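# Swap failed memory modules in open bench servers

## Task

Fix each open server on the bench so that every slot in its middle memory bank holds a good module with both of its latches closed. A slot whose end lamp is lit had a bad module at the start, and the lamp stays on even after the swap. Take replacements from the trays, and leave no loose module or part inside any server.

## Robot and tools

ROBOT. Two six-joint arms, left_arm and right_arm, each with a two-pad parallel gripper. Joint order in every row and every result list: shoulder pan, shoulder lift, elbow, wrist 1, wrist 2, wrist 3. Stated ranges in rad: pan, lift, wrist 1, wrist 2, wrist 3 each -6.283 to 6.283; elbow -3.142 to 3.142. A real end may sit up to 0.010 rad either side of these. left_arm's fingers are rigid. right_arm's fingers can fold: only the outer quarter of each pad, near the tip, grips at full strength. Nearer the palm a narrow part may slip, and pressing a fingertip into a surface bends the finger with little resistance, which can spoil the next grip.

FRAMES. Scene frame: origin at table height midway between the nominal arm bases, +z up, +x out over the table, left_arm on +y (not the image left). Calibrated bases: left_arm at (+0.033, +0.403, 0) m, quat_wxyz (+1.000, 0, 0, +0.005); right_arm at (+0.071, -0.510, 0) m, quat_wxyz (+1.000, 0, 0, -0.016); both have +z up. Each arm's hand position, orientation, velocities and its wrist camera pose are reported in that arm's own base frame; fixed cameras and the table use the scene frame. Printed hand poses can be off by a few cm. Gripper axes: fingers point along +z, pads close along y. end_effector_position is the point between the pads when shut; fingertips extend about 33 mm past it at gaps up to 40 mm, about 9 mm when wide open.

ROW FORMAT. Every motion argument uses rows of 18 numbers, each in [-1, 1], one list covering both arms: left_arm's 6 joint values, its gripper position, force_limit, speed; then the same 9 for right_arm. Joint values are offsets, not poses: 1.0 equals 2.222 rad, counted from the Joint targets shown at the start of that action or move (not from the previous row). Send 0 for an arm's joints to hold it. Gripper position is absolute: +1 fully open (140 mm), pads touch near -0.8, -1 closes until blocked. force_limit sets squeeze (at slow close, -1 about 14 N, 0 about 40 N, +1 about 58 N); faster closing squeezes harder. speed sets finger rate (-1 about 30 mm/s, 0 about 140, +1 about 250). Both start at +1. To leave a gripper unchanged, resend its last three numbers.

TOOLS.
execute_actions(actions, cameras): actions is a list of actions; each action is up to 15 rows, one per 1/30 s step, the last row repeated to fill 15 steps. An action pushing a joint more than 0.010 rad beyond its range is refused for both arms. An empty list just returns state and images.
move(target, speed, blend, stop_force, zero, blocking, cameras): target is one row or up to 15 rows, all offsets from the same current Joint targets; joints travel together in joint space, so hands follow curves and nothing is avoided. speed is the peak rad/s of the joint with the longest path, 0.01 to 3.14, default 0.5 (one value or one per target). blend is a corner radius in rad. stop_force in N (3 to 120, shared by both arms) ends an arm's path on a push against its motion; use a low speed with it, omit it when backing off a contact, give every target the same finger numbers, and it cannot be combined with blocking=false. zero (default true) re-zeros force before the move. Gripper changes in later targets apply when the arms come to rest there.
wait(seconds 0 to 10, cameras), stop(cameras) brakes a running move, zoom_image(camera, region [x0, y0, x1, y1] pixels, at most 504 by 504), zero_wrist_force(arm), finished_scene(scene, 1 or 2) ends the current scene irreversibly.
Cameras: cam_high, cam_low, cam_left_wrist, cam_right_wrist, each 896x504; cameras=[] returns none.

RESULTS. Joint positions, velocities ("within noise" when still), Joint targets (the base for the next offsets) and Joint torques (whole drive output, gravity included) per arm. object_status: 0 moving, 1 stopped while opening, 2 stopped while closing (grip achieved), 3 reached target or pads met. position_measured is in counts: 3 open, about 75 = 100 mm, 139 = 60 mm, 200 = 20 mm, 230 pads touching. To tighten a grip, raise force_limit and nudge position (-1 to -0.98); to loosen, open and reclose slowly. Wrist force/torque are in the hand's own axes, plus a peak line. A move adds a "move:" line (done, off_target, moving, held, fault; limits=held). Other notes: "joint sent to its limit", "joint command not followed" (clearance check between arms), MOTOR HOT, OVER-TEMPERATURE FAULT.

AVOID. Torque fault at contact torque of 130 N m on the three big joints or 24.3 N m on wrists, or about 150 N outside force, stops the arm 10 s; arms are stiff, so do not aim past a firm contact. Do not let arms or grippers press on each other. Do not drop parts, release moving parts, slam, or push hard; never let anything leave the table. Limit twisting stiff parts and holding heavy parts off-centre. Long stretched or loaded holds heat motors until brakes lock for 30 to 60 s. Command motion lags 0.09 to 0.21 s and fast moves can overshoot. Time spent thinking lets the scene run.

Each tool is called as name(argument=value, ...), one argument or row to a line, values as JSON.

## Session

execute_actions(
  actions=[],
)

Scene clock: 0.00 s.
left_arm: end_effector_position=(+0.3839, -0.5815, +0.3476) position_measured=3 object_status=3 end_effector_quat_wxyz=(-0.069, +0.917, -0.322, +0.224) | right_arm: end_effector_position=(+0.3553, +0.1050, +0.2002) position_measured=3 object_status=3 end_effector_quat_wxyz=(+0.002, +0.589, +0.808, +0.000)
Joint positions: left_arm=[-1.388 -1.281 1.17 -1.573 -1.11 2.455] | right_arm=[-0.079 -1.916 2.048 -1.706 -1.572 1.179]
Joint velocities: within noise
Joint torques (N m): no reading
Wrist force (N): no reading
Wrist torque (N m): no reading
Wrist force, peak (N): no reading
Joint targets: left_arm=[-1.388 -1.281 1.170 -1.573 -1.110 2.455] | right_arm=[-0.079 -1.916 2.048 -1.706 -1.572 1.179]
Tool commands: left_gripper/position=+1.0 left_gripper/force_limit=+1.0 left_gripper/speed=+1.0 right_gripper/position=+1.0 right_gripper/force_limit=+1.0 right_gripper/speed=+1.0

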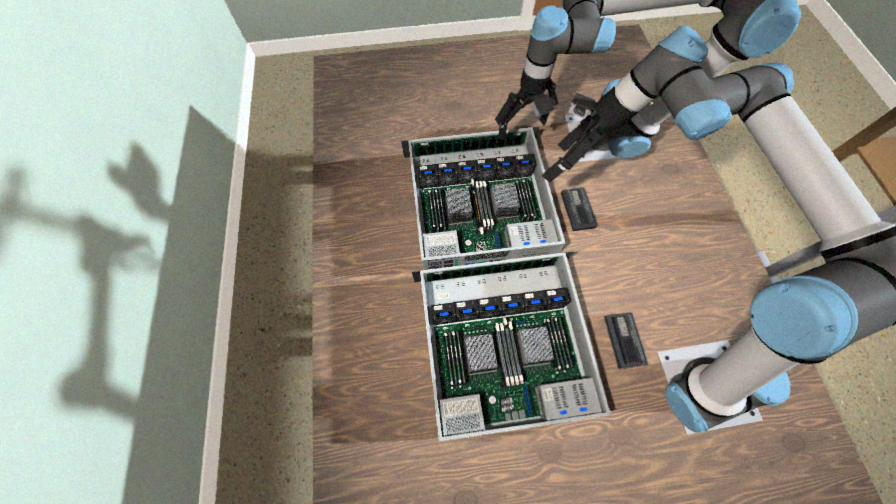

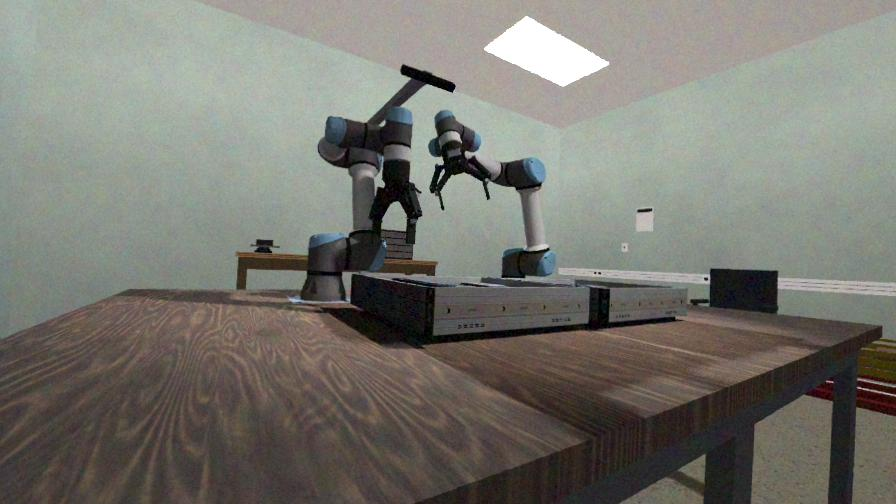

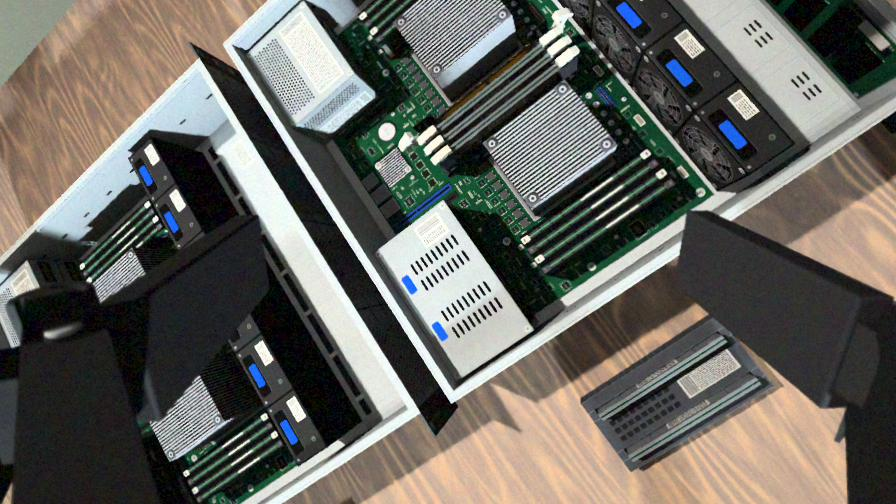

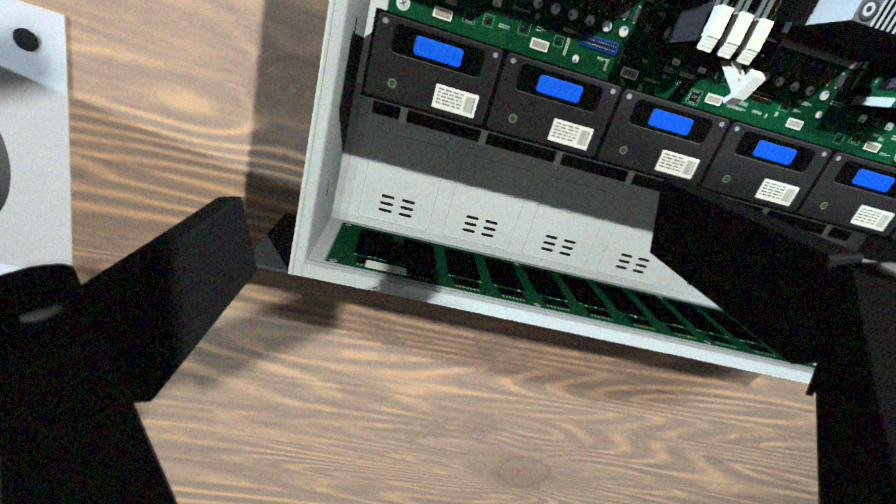

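zoom_image(
  camera="cam_high",
  region=[400, 120, 620, 270],
)

zoom_image(
  camera="cam_high",
  region=[410, 250, 660, 440],
)

zoom_image(
  camera="cam_left_wrist",
  region=[360, 0, 660, 180],
)

zoom_image(
  camera="cam_high",
  region=[460, 170, 520, 240],
)

zoom_image(
  camera="cam_high",
  region=[480, 310, 540, 400],
)

Scaled by 2.291.

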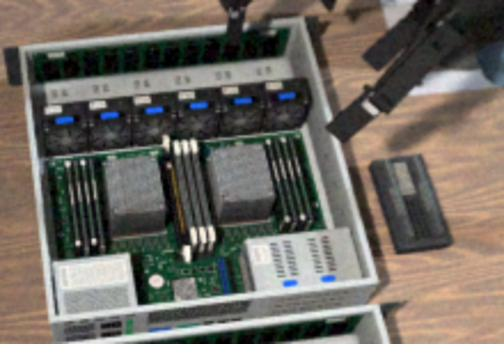

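Scaled by 2.016.

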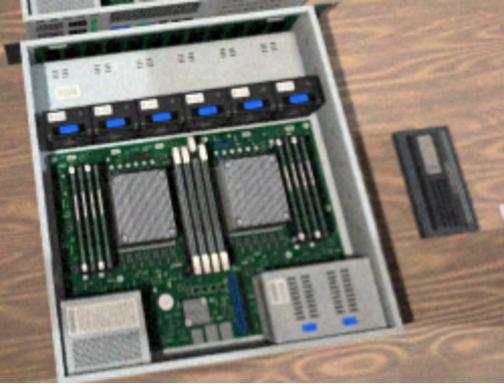

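Scaled by 1.680.

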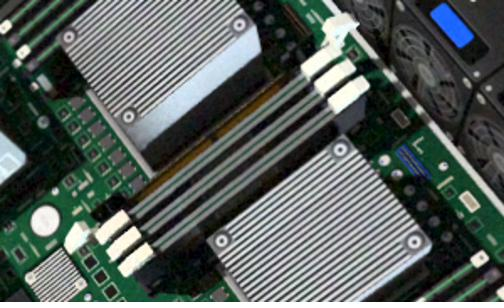

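Scaled by 7.200.

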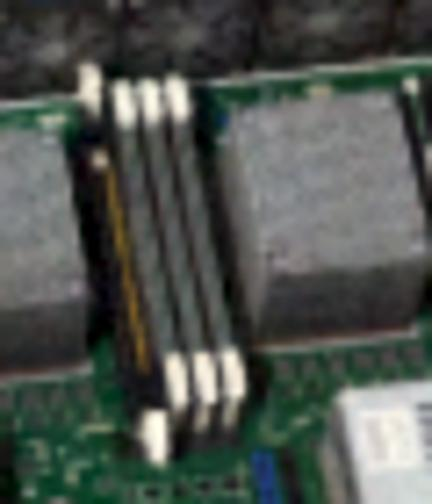

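Scaled by 5.600.

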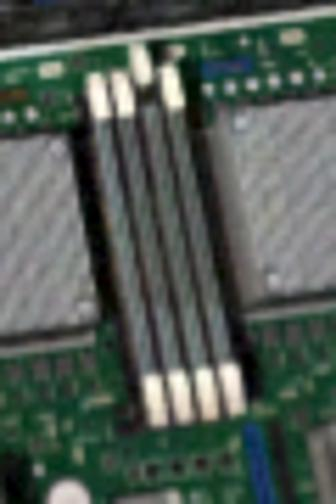

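move(
  target=[0.3131,-0.1487,0.1716,0.028,-0.2075,-0.7097,1,1,1,0.191,0.1813,-0.2107,0.0308,0,0.3317,1,1,1],
  speed=0.7,
)

Scene clock: 29.67 s.
left_arm: end_effector_position=(+0.4499, -0.1998, +0.2995) position_measured=3 object_status=3 end_effector_quat_wxyz=(+0.000, +0.707, +0.707, +0.000) | right_arm: end_effector_position=(+0.4404, +0.2994, +0.2498) position_measured=3 object_status=3 end_effector_quat_wxyz=(+0.001, +0.707, +0.707, +0.000)
Joint positions: left_arm=[-0.692 -1.612 1.552 -1.511 -1.571 0.878] | right_arm=[0.345 -1.513 1.579 -1.638 -1.572 1.916]
Joint velocities: within noise
Joint torques (N m): left_arm=[7.42 -26.68 -14.98 -0.87 -2.23 -1.58] | right_arm=[14.4 -20.7 -34.65 -0.46 -0.04 1.06]
Wrist force (N): left_arm=[0.4 -0.1 0.2] | right_arm=[-0.2 0.0 -0.1]
Wrist torque (N m): left_arm=[-0.04 -0.21 -0.14] | right_arm=[0.00 0.05 0.01]
Wrist force, peak (N): left_arm=[1.8 -0.3 -0.4] | right_arm=[-0.1 -0.8 0.2]
Joint targets: left_arm=[-0.692 -1.612 1.552 -1.511 -1.571 0.878] | right_arm=[0.345 -1.513 1.579 -1.638 -1.572 1.916]
move: done

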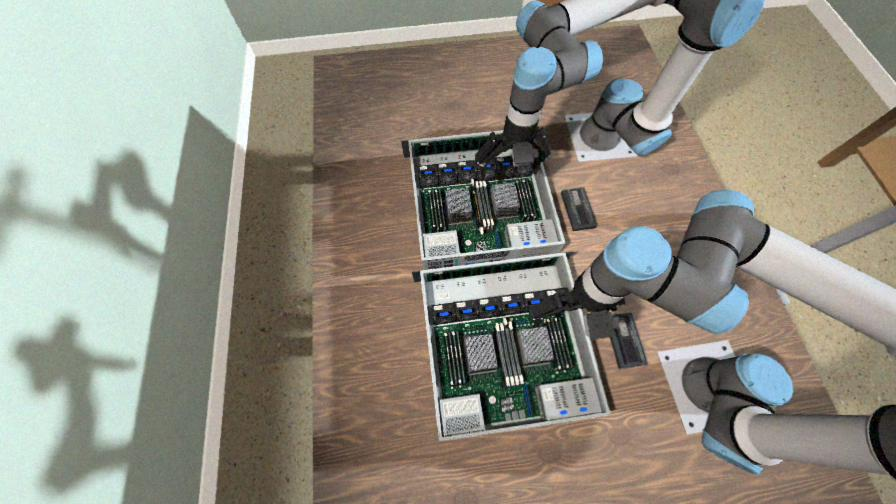

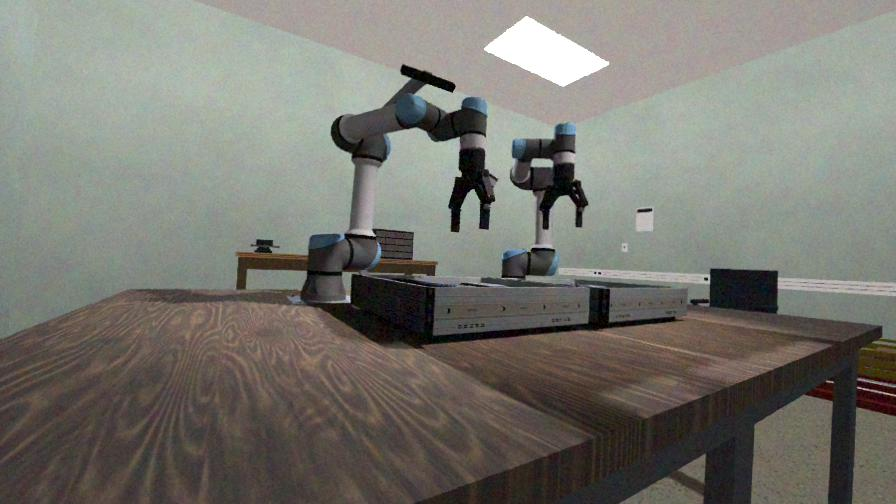

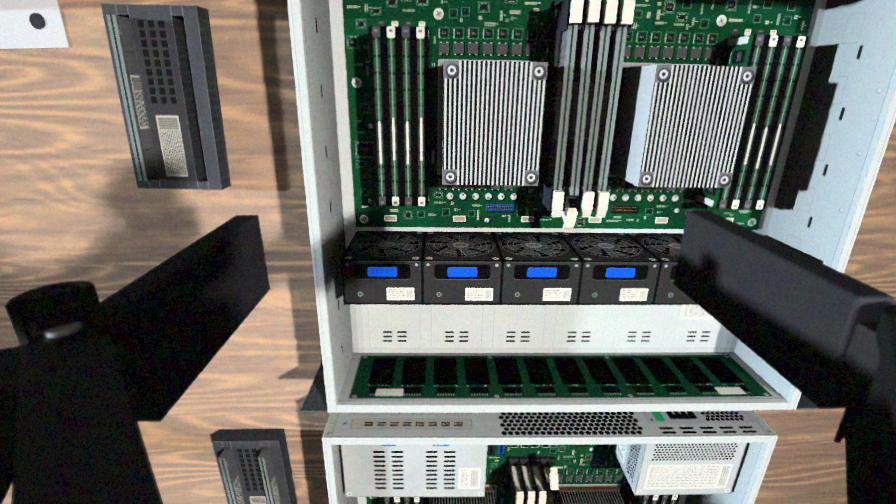

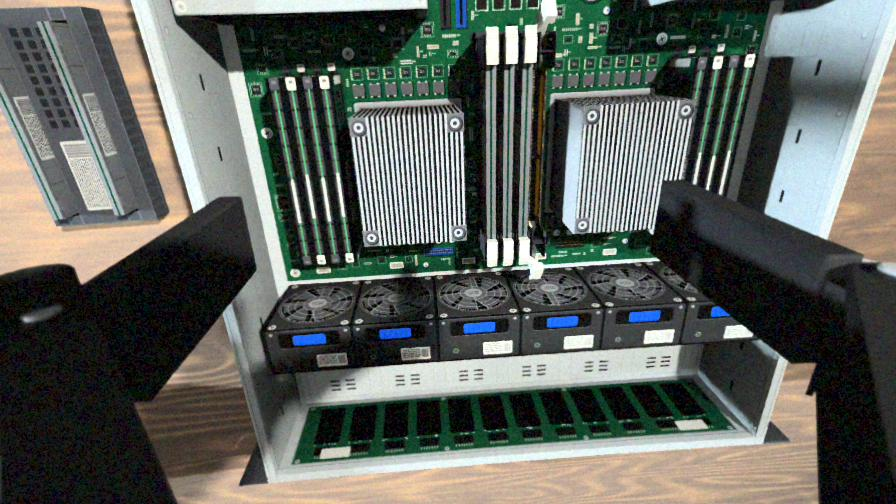

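zoom_image(
  camera="cam_left_wrist",
  region=[530, 0, 660, 110],
)

zoom_image(
  camera="cam_left_wrist",
  region=[520, 120, 650, 240],
)

zoom_image(
  camera="cam_right_wrist",
  region=[450, 0, 600, 130],
)

zoom_image(
  camera="cam_right_wrist",
  region=[450, 180, 600, 300],
)

zoom_image(
  camera="cam_left_wrist",
  region=[90, 0, 250, 200],
)

zoom_image(
  camera="cam_right_wrist",
  region=[0, 0, 190, 240],
)

Scaled by 3.877.

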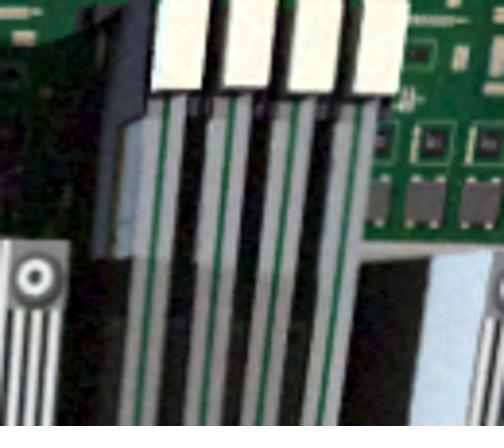

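Scaled by 3.877.

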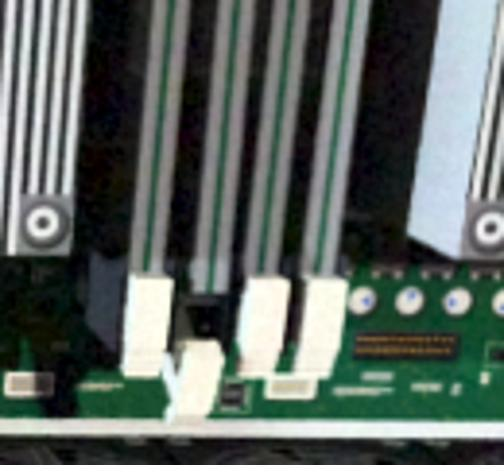

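Scaled by 3.360.

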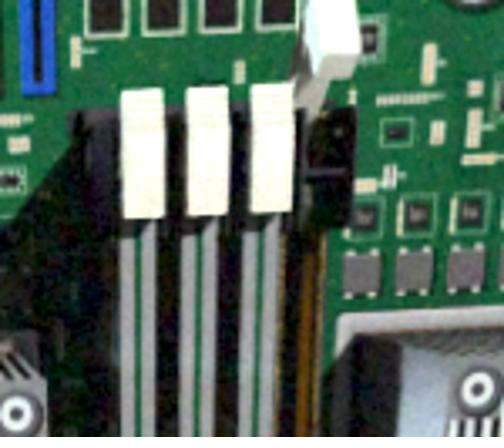

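Scaled by 3.360.

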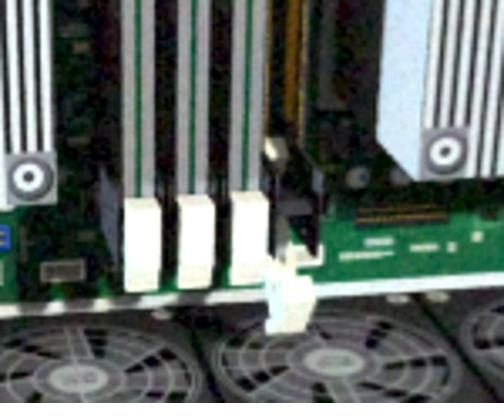

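Scaled by 2.520.

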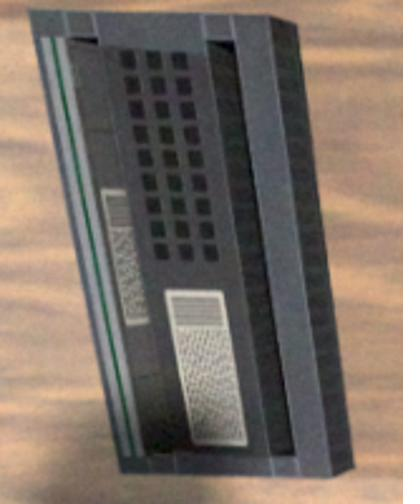

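Scaled by 2.100.

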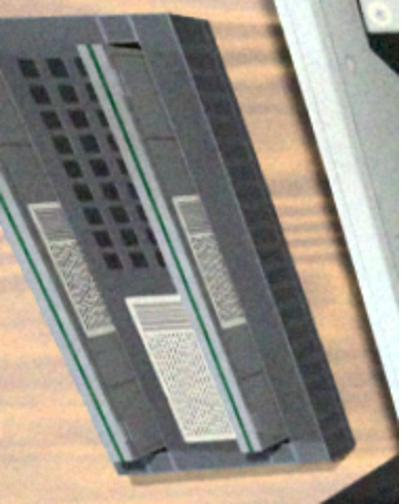

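move(
  target=[0.099,-0.0387,0.0927,-0.054,0,0.0995,1,1,1,0.075,0.068,-0.0773,0.01,0,0.0749,1,1,1],
  speed=0.5,
  cameras=["cam_left_wrist","cam_right_wrist"],
)

zoom_image(
  camera="cam_left_wrist",
  region=[480, 230, 680, 430],
)

zoom_image(
  camera="cam_right_wrist",
  region=[430, 230, 630, 430],
)

Scene clock: 41.97 s.
left_arm: end_effector_position=(+0.4502, -0.0804, +0.2495) position_measured=3 object_status=3 end_effector_quat_wxyz=(+0.000, +0.707, +0.707, +0.000) | right_arm: end_effector_position=(+0.4400, +0.3993, +0.2492) position_measured=3 object_status=3 end_effector_quat_wxyz=(+0.001, +0.707, +0.707, -0.001)
Joint positions: left_arm=[-0.472 -1.698 1.757 -1.631 -1.571 1.098] | right_arm=[0.511 -1.362 1.408 -1.615 -1.572 2.082]
Joint velocities: within noise
Joint torques (N m): left_arm=[7.33 -22.42 -14.22 -4.52 -0.35 1.18] | right_arm=[13.32 -27.47 -35.32 -0.39 -0.06 0.98]
Wrist force (N): left_arm=[0.7 0.3 -0.3] | right_arm=[0.0 -0.1 -0.2]
Wrist torque (N m): left_arm=[0.04 -0.26 -0.14] | right_arm=[-0.04 0.01 0.00]
Wrist force, peak (N): left_arm=[2.6 -0.1 0.5] | right_arm=[-1.7 -0.2 -0.1]
Joint targets: left_arm=[-0.472 -1.698 1.758 -1.631 -1.571 1.099] | right_arm=[0.512 -1.362 1.408 -1.615 -1.572 2.083]
move: done
Images, in order (width x height): cam_left_wrist 896x504, cam_right_wrist 896x504.

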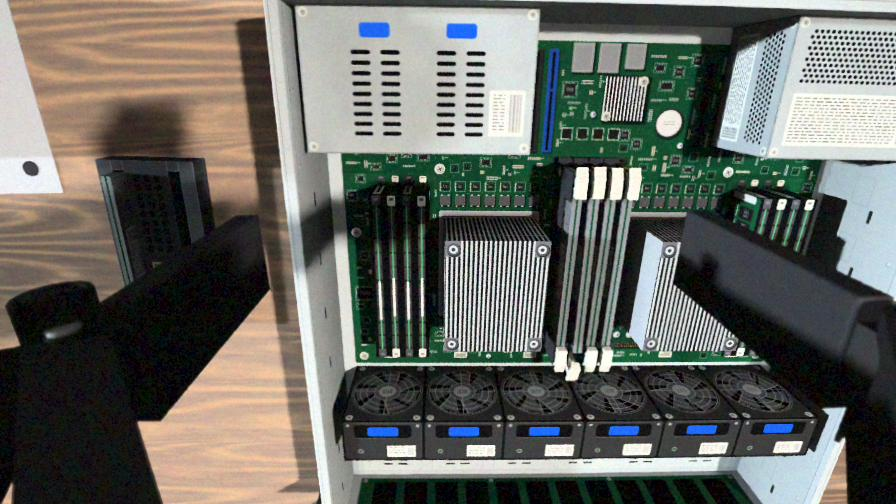

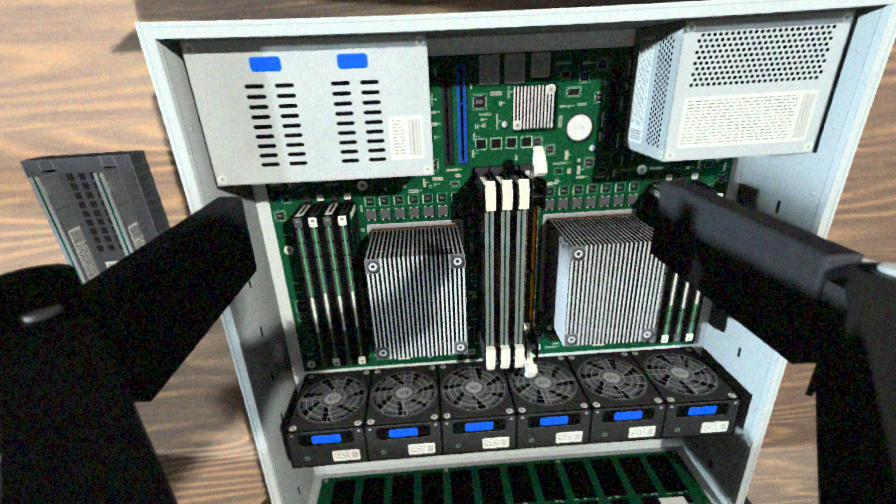

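Scaled by 2.520.

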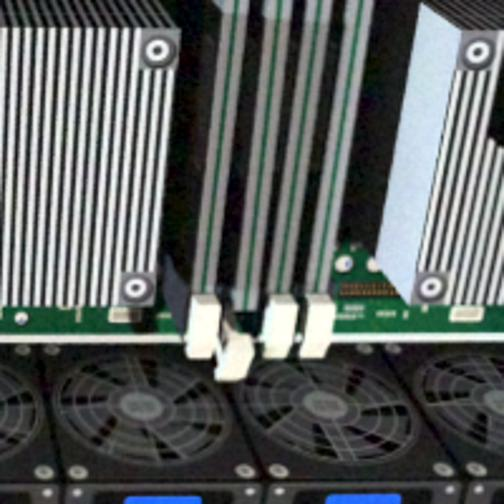

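Scaled by 2.520.

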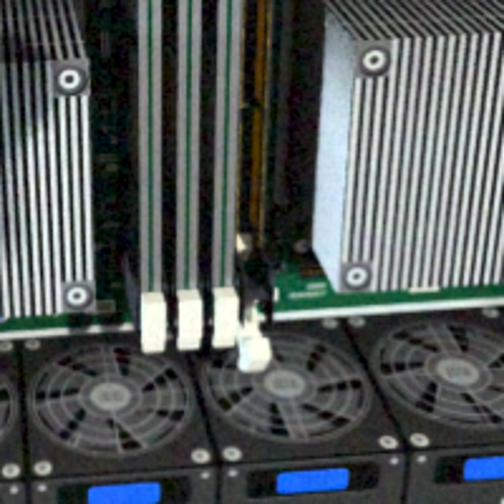

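zoom_image(
  camera="cam_left_wrist",
  region=[540, 340, 620, 390],
)

zoom_image(
  camera="cam_left_wrist",
  region=[550, 150, 650, 210],
)

zoom_image(
  camera="cam_right_wrist",
  region=[470, 320, 560, 380],
)

zoom_image(
  camera="cam_right_wrist",
  region=[465, 140, 565, 220],
)

Scaled by 6.300.

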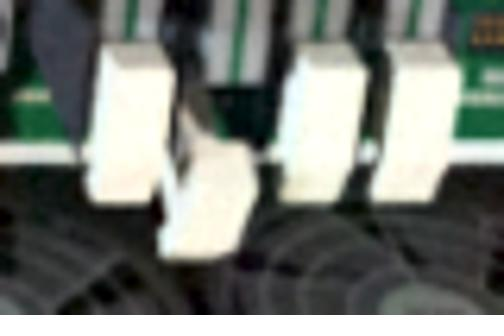

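Scaled by 5.040.

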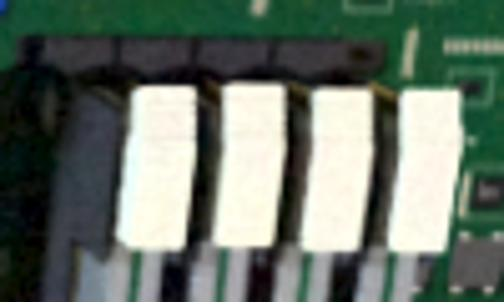

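Scaled by 5.600.

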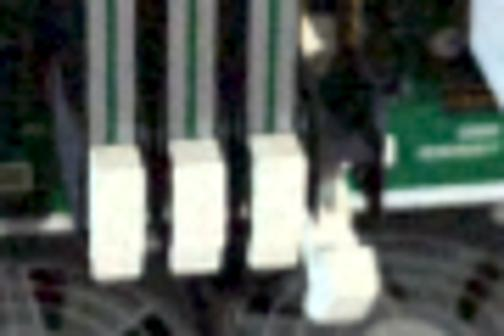

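Scaled by 5.040.

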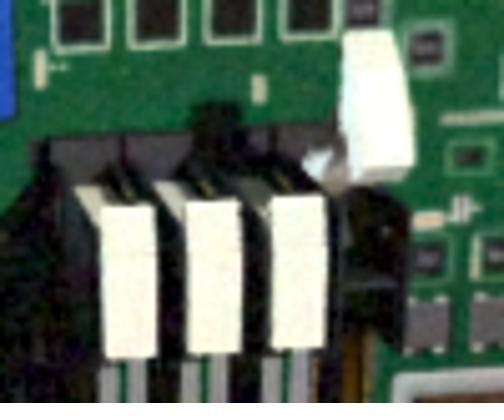

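move(
  target=[0,0.0144,0.0805,-0.0948,0,0,1,1,1,0,0.0122,0.0773,-0.0903,0,0,1,1,1],
  speed=0.3,
  cameras=["cam_left_wrist","cam_right_wrist","cam_low"],
)

zoom_image(
  camera="cam_left_wrist",
  region=[540, 400, 690, 504],
)

zoom_image(
  camera="cam_left_wrist",
  region=[550, 120, 700, 220],
)

zoom_image(
  camera="cam_right_wrist",
  region=[470, 400, 600, 504],
)

zoom_image(
  camera="cam_right_wrist",
  region=[480, 120, 600, 220],
)

Scene clock: 77.67 s.
left_arm: end_effector_position=(+0.4501, -0.0802, +0.1696) position_measured=3 object_status=3 end_effector_quat_wxyz=(+0.000, +0.707, +0.707, +0.000) | right_arm: end_effector_position=(+0.4405, +0.3997, +0.1699) position_measured=3 object_status=3 end_effector_quat_wxyz=(+0.001, +0.707, +0.707, +0.000)
Joint positions: left_arm=[-0.472 -1.666 1.936 -1.841 -1.571 1.099] | right_arm=[0.512 -1.335 1.579 -1.816 -1.572 2.083]
Joint velocities: within noise
Joint torques (N m): left_arm=[4.77 -11.68 -15.88 -4.74 1.45 1.52] | right_arm=[13.62 -28.74 -10.33 -5.53 -0.09 1.17]
Wrist force (N): left_arm=[0.2 0.3 -0.4] | right_arm=[0.0 -0.2 0.0]
Wrist torque (N m): left_arm=[0.04 -0.15 -0.13] | right_arm=[-0.05 0.00 0.01]
Wrist force, peak (N): left_arm=[0.7 0.3 -1.2] | right_arm=[0.0 -0.5 -1.2]
Joint targets: left_arm=[-0.472 -1.666 1.937 -1.842 -1.571 1.099] | right_arm=[0.512 -1.335 1.579 -1.816 -1.572 2.083]
move: done
Images, in order (width x height): cam_low 896x504, cam_left_wrist 896x504, cam_right_wrist 896x504.

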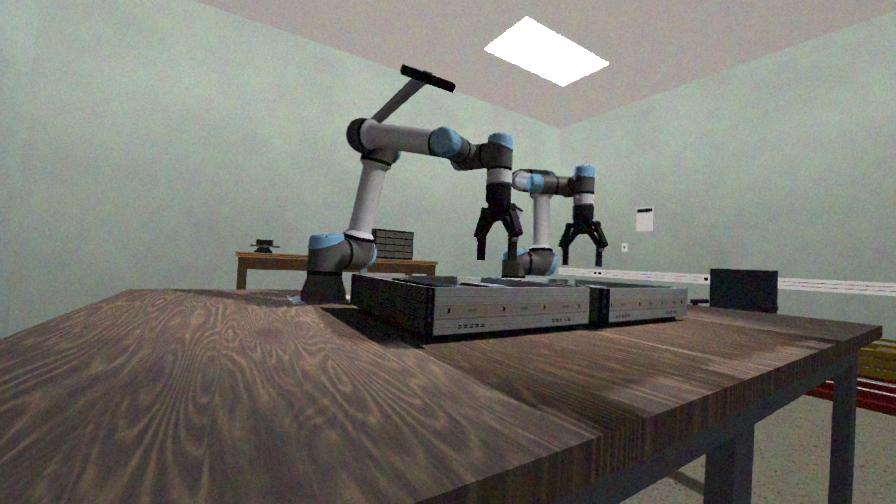

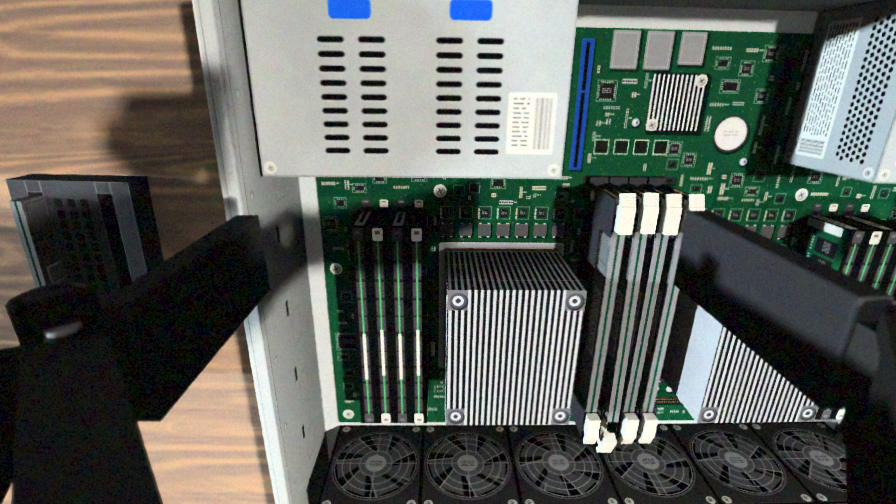

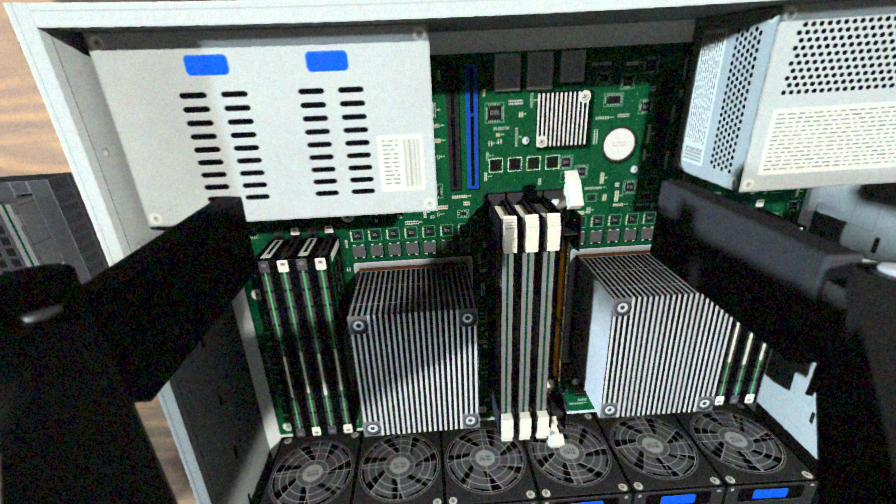

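Scaled by 3.360.

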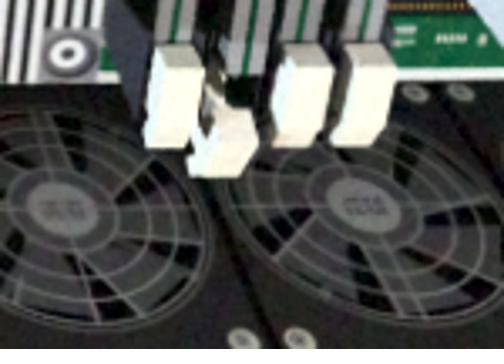

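Scaled by 3.360.

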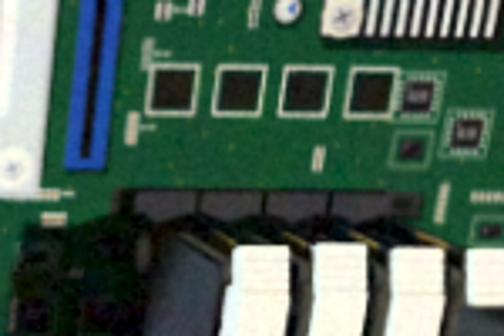

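Scaled by 3.877.

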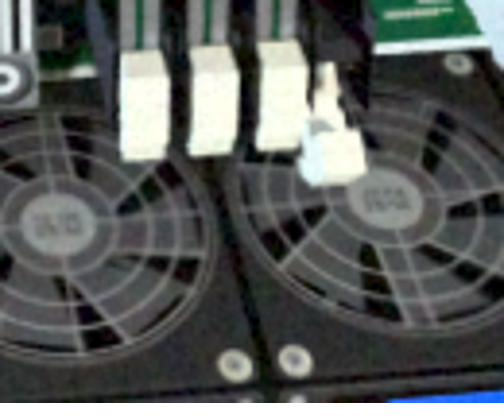

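Scaled by 4.200.

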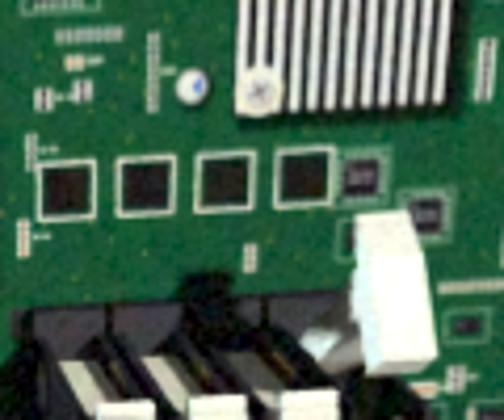

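zoom_image(
  camera="cam_left_wrist",
  region=[580, 165, 710, 240],
)

zoom_image(
  camera="cam_right_wrist",
  region=[480, 170, 590, 260],
)

Scaled by 3.877.

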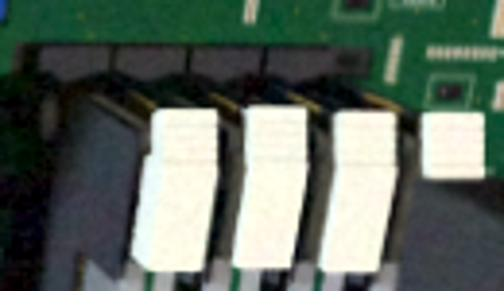

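Scaled by 4.582.

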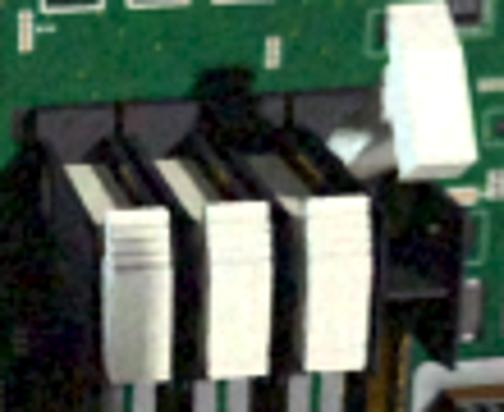

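move(
  target=[-0.0359,0.0704,-0.0753,0.005,0,-0.7429,1,1,1,-0.0611,-0.0377,0.0443,-0.0063,0,-0.7681,1,1,1],
  speed=1.2,
  cameras=[],
)

move(
  target=[-0.036,0.0705,-0.0753,0.0049,0,-0.7429,1,1,1,-0.0612,-0.0377,0.0443,-0.0063,0,-0.7681,1,1,1],
  speed=1.2,
  cameras=["cam_left_wrist","cam_right_wrist"],
)

Scene clock: 114.13 s.
left_arm: end_effector_position=(+0.4997, -0.1512, +0.1747) position_measured=3 object_status=3 end_effector_quat_wxyz=(+0.000, +0.000, +1.000, +0.000) | right_arm: end_effector_position=(+0.4565, +0.3230, +0.1710) position_measured=3 object_status=3 end_effector_quat_wxyz=(+0.000, +0.000, +1.000, -0.001)
Joint positions: left_arm=[-0.552 -1.509 1.769 -1.83 -1.571 -0.552] | right_arm=[0.376 -1.419 1.678 -1.83 -1.572 0.376]
Joint velocities: within noise
Joint torques (N m): left_arm=[-8.24 -19.09 -32.32 -0.55 1.35 -1.82] | right_arm=[-15.24 -40.48 -11.51 -5.14 -0.12 -1.5]
Wrist force (N): left_arm=[0.2 -0.1 -0.3] | right_arm=[0.0 0.0 0.1]
Wrist torque (N m): left_arm=[-0.05 -0.15 -0.13] | right_arm=[-0.02 -0.01 0.03]
Wrist force, peak (N): left_arm=[0.7 0.0 -1.0] | right_arm=[0.1 -0.8 0.2]
Joint targets: left_arm=[-0.552 -1.509 1.769 -1.830 -1.571 -0.552] | right_arm=[0.376 -1.419 1.678 -1.830 -1.572 0.376]
move: done
No camera images: "cameras" was empty.

Scene clock: 116.37 s.
left_arm: end_effector_position=(+0.5399, -0.2301, +0.1695) position_measured=3 object_status=3 end_effector_quat_wxyz=(+0.000, +0.707, -0.707, +0.000) | right_arm: end_effector_position=(+0.4601, +0.2493, +0.1693) position_measured=3 object_status=3 end_effector_quat_wxyz=(+0.001, +0.707, -0.707, +0.000)
Joint positions: left_arm=[-0.632 -1.353 1.602 -1.82 -1.571 -2.202] | right_arm=[0.24 -1.503 1.776 -1.844 -1.572 -1.331]
Joint velocities: within noise
Joint torques (N m): left_arm=[-9.08 -26.25 -31.09 -0.83 1.55 -1.39] | right_arm=[-15.01 -36.22 -11.32 -5.17 -0.24 -1.53]
Wrist force (N): left_arm=[0.4 0.1 -0.4] | right_arm=[-0.1 -0.4 0.0]
Wrist torque (N m): left_arm=[-0.02 -0.21 -0.15] | right_arm=[-0.09 0.02 0.01]
Wrist force, peak (N): left_arm=[1.1 -0.1 -0.5] | right_arm=[0.1 -0.7 -0.3]
Joint targets: left_arm=[-0.632 -1.353 1.602 -1.820 -1.571 -2.203] | right_arm=[0.240 -1.503 1.776 -1.844 -1.572 -1.331]
move: done
Images, in order (width x height): cam_left_wrist 896x504, cam_right_wrist 896x504.

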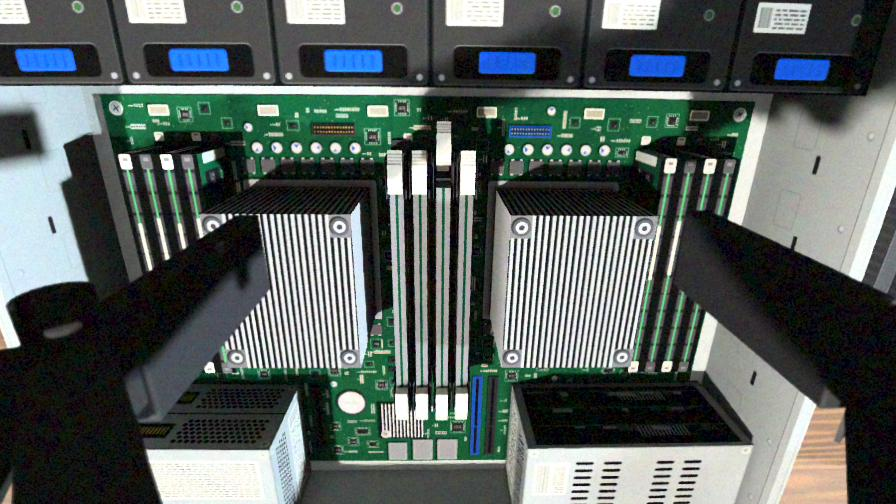

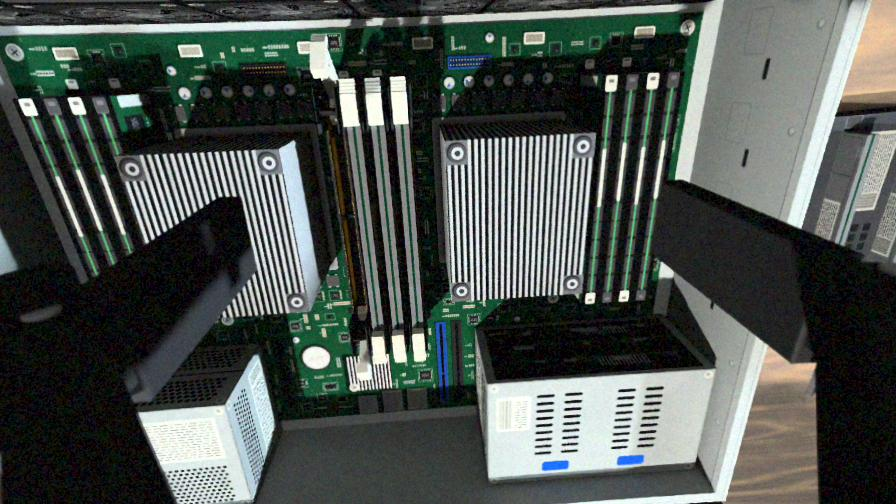

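zoom_image(
  camera="cam_left_wrist",
  region=[370, 90, 500, 210],
)

zoom_image(
  camera="cam_left_wrist",
  region=[370, 360, 500, 480],
)

zoom_image(
  camera="cam_right_wrist",
  region=[290, 20, 430, 140],
)

zoom_image(
  camera="cam_right_wrist",
  region=[330, 290, 470, 430],
)

Scaled by 3.877.

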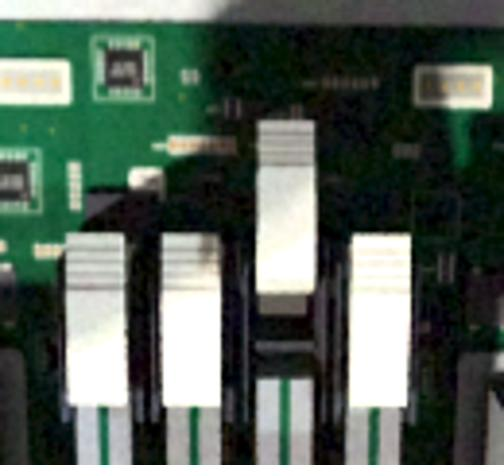

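Scaled by 3.877.

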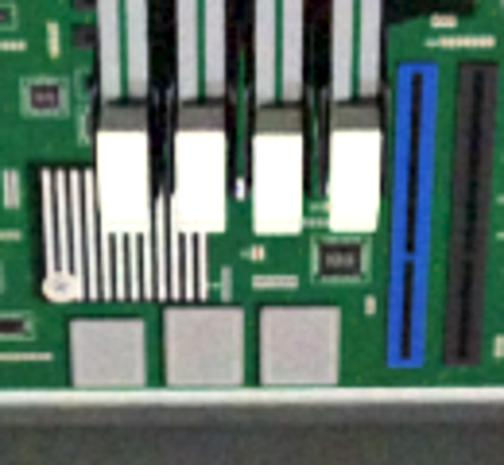

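Scaled by 3.600.

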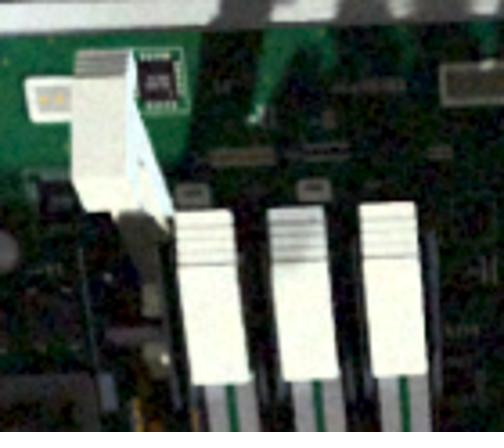

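Scaled by 3.600.

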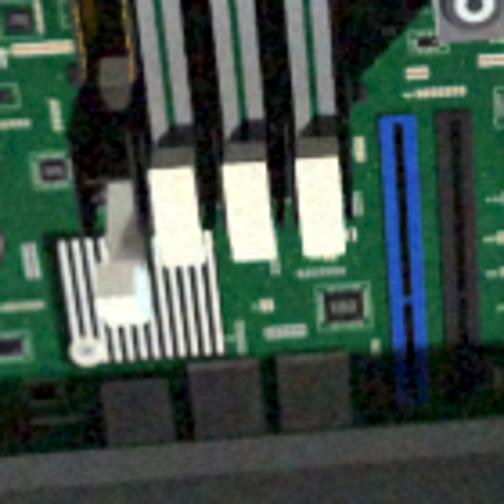

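zoom_image(
  camera="cam_left_wrist",
  region=[420, 395, 450, 425],
)

zoom_image(
  camera="cam_left_wrist",
  region=[385, 120, 425, 160],
)

zoom_image(
  camera="cam_right_wrist",
  region=[330, 65, 390, 95],
)

zoom_image(
  camera="cam_right_wrist",
  region=[345, 330, 435, 375],
)

Scaled by 16.800.

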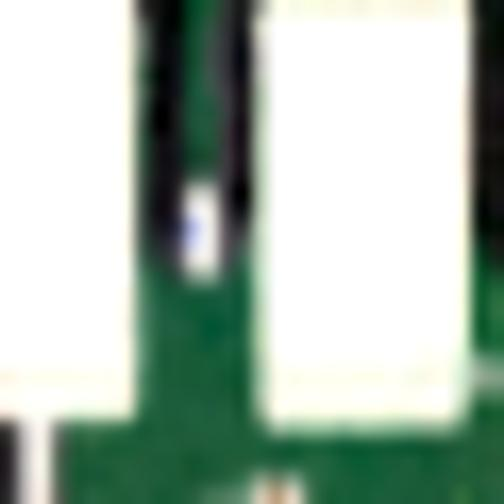

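Scaled by 12.600.

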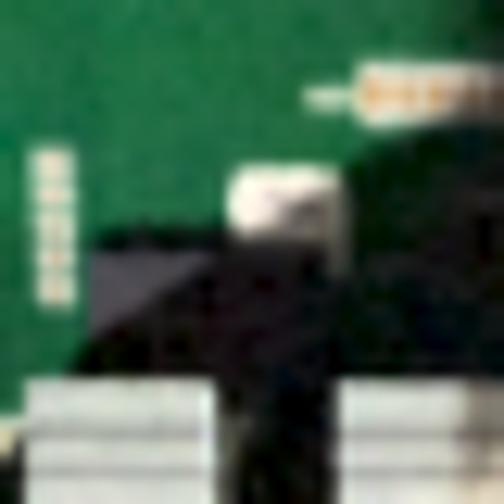

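Scaled by 8.400.

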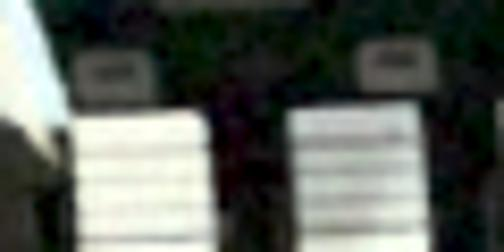

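Scaled by 5.600.

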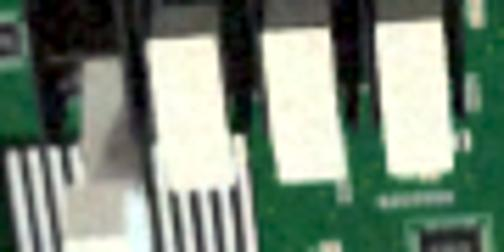

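move(
  target=[-0.0417,0.0325,-0.0415,0.0091,0,-0.0418,1,1,1,-0.0567,-0.0293,0.0306,-0.0012,0,-0.0565,1,1,1],
  speed=0.5,
  cameras=["cam_left_wrist","cam_right_wrist"],
)

zoom_image(
  camera="cam_left_wrist",
  region=[350, 180, 510, 310],
)

zoom_image(
  camera="cam_right_wrist",
  region=[290, 130, 450, 260],
)

Scene clock: 137.70 s.
left_arm: end_effector_position=(+0.5399, -0.2998, +0.1694) position_measured=3 object_status=3 end_effector_quat_wxyz=(+0.000, +0.707, -0.707, +0.000) | right_arm: end_effector_position=(+0.4599, +0.1865, +0.1692) position_measured=3 object_status=3 end_effector_quat_wxyz=(+0.001, +0.707, -0.707, +0.000)
Joint positions: left_arm=[-0.724 -1.281 1.51 -1.799 -1.571 -2.295] | right_arm=[0.114 -1.568 1.844 -1.847 -1.572 -1.456]
Joint velocities: within noise
Joint torques (N m): left_arm=[-9.62 -28.91 -32.16 -0.46 1.25 -1.91] | right_arm=[-17.3 -32.69 -10.16 -5.24 -0.17 -1.68]
Wrist force (N): left_arm=[0.6 0.0 0.1] | right_arm=[0.2 -0.2 -0.1]
Wrist torque (N m): left_arm=[-0.01 -0.25 -0.14] | right_arm=[-0.05 -0.03 0.00]
Wrist force, peak (N): left_arm=[1.8 0.2 -0.4] | right_arm=[1.2 -0.2 -0.2]
Joint targets: left_arm=[-0.725 -1.280 1.510 -1.799 -1.571 -2.296] | right_arm=[0.114 -1.568 1.844 -1.847 -1.572 -1.456]
move: done
Images, in order (width x height): cam_left_wrist 896x504, cam_right_wrist 896x504.

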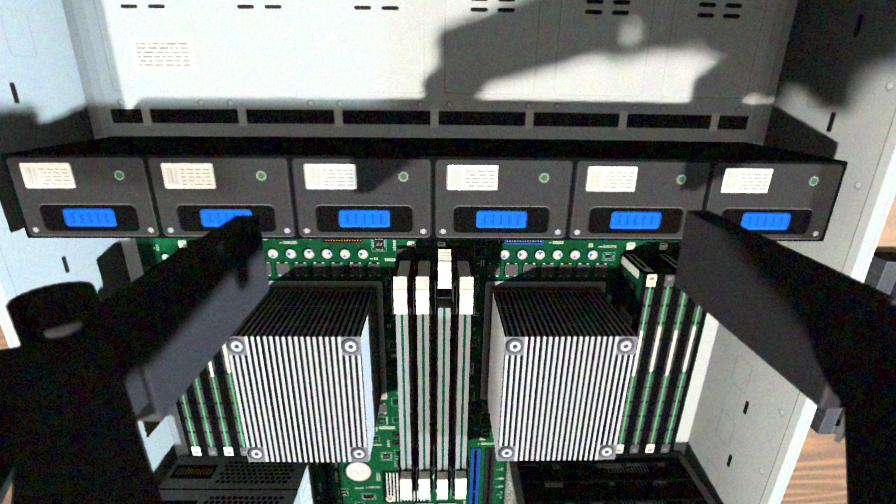

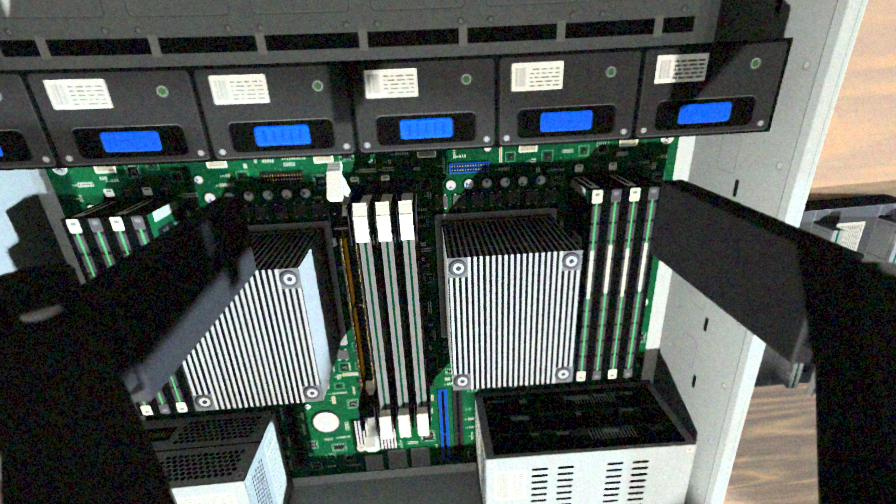

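Scaled by 3.150.

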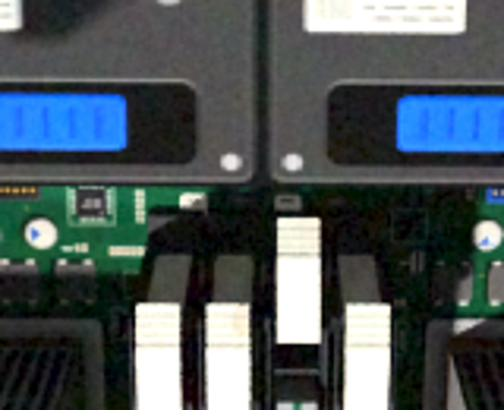

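Scaled by 3.150.

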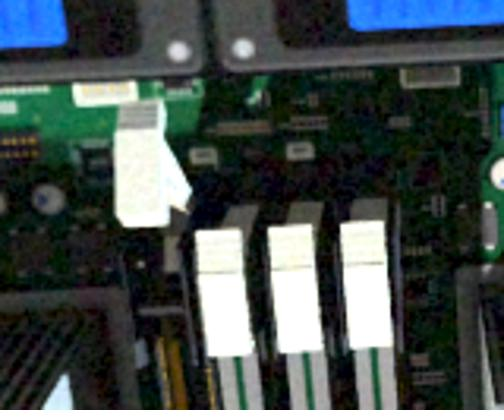

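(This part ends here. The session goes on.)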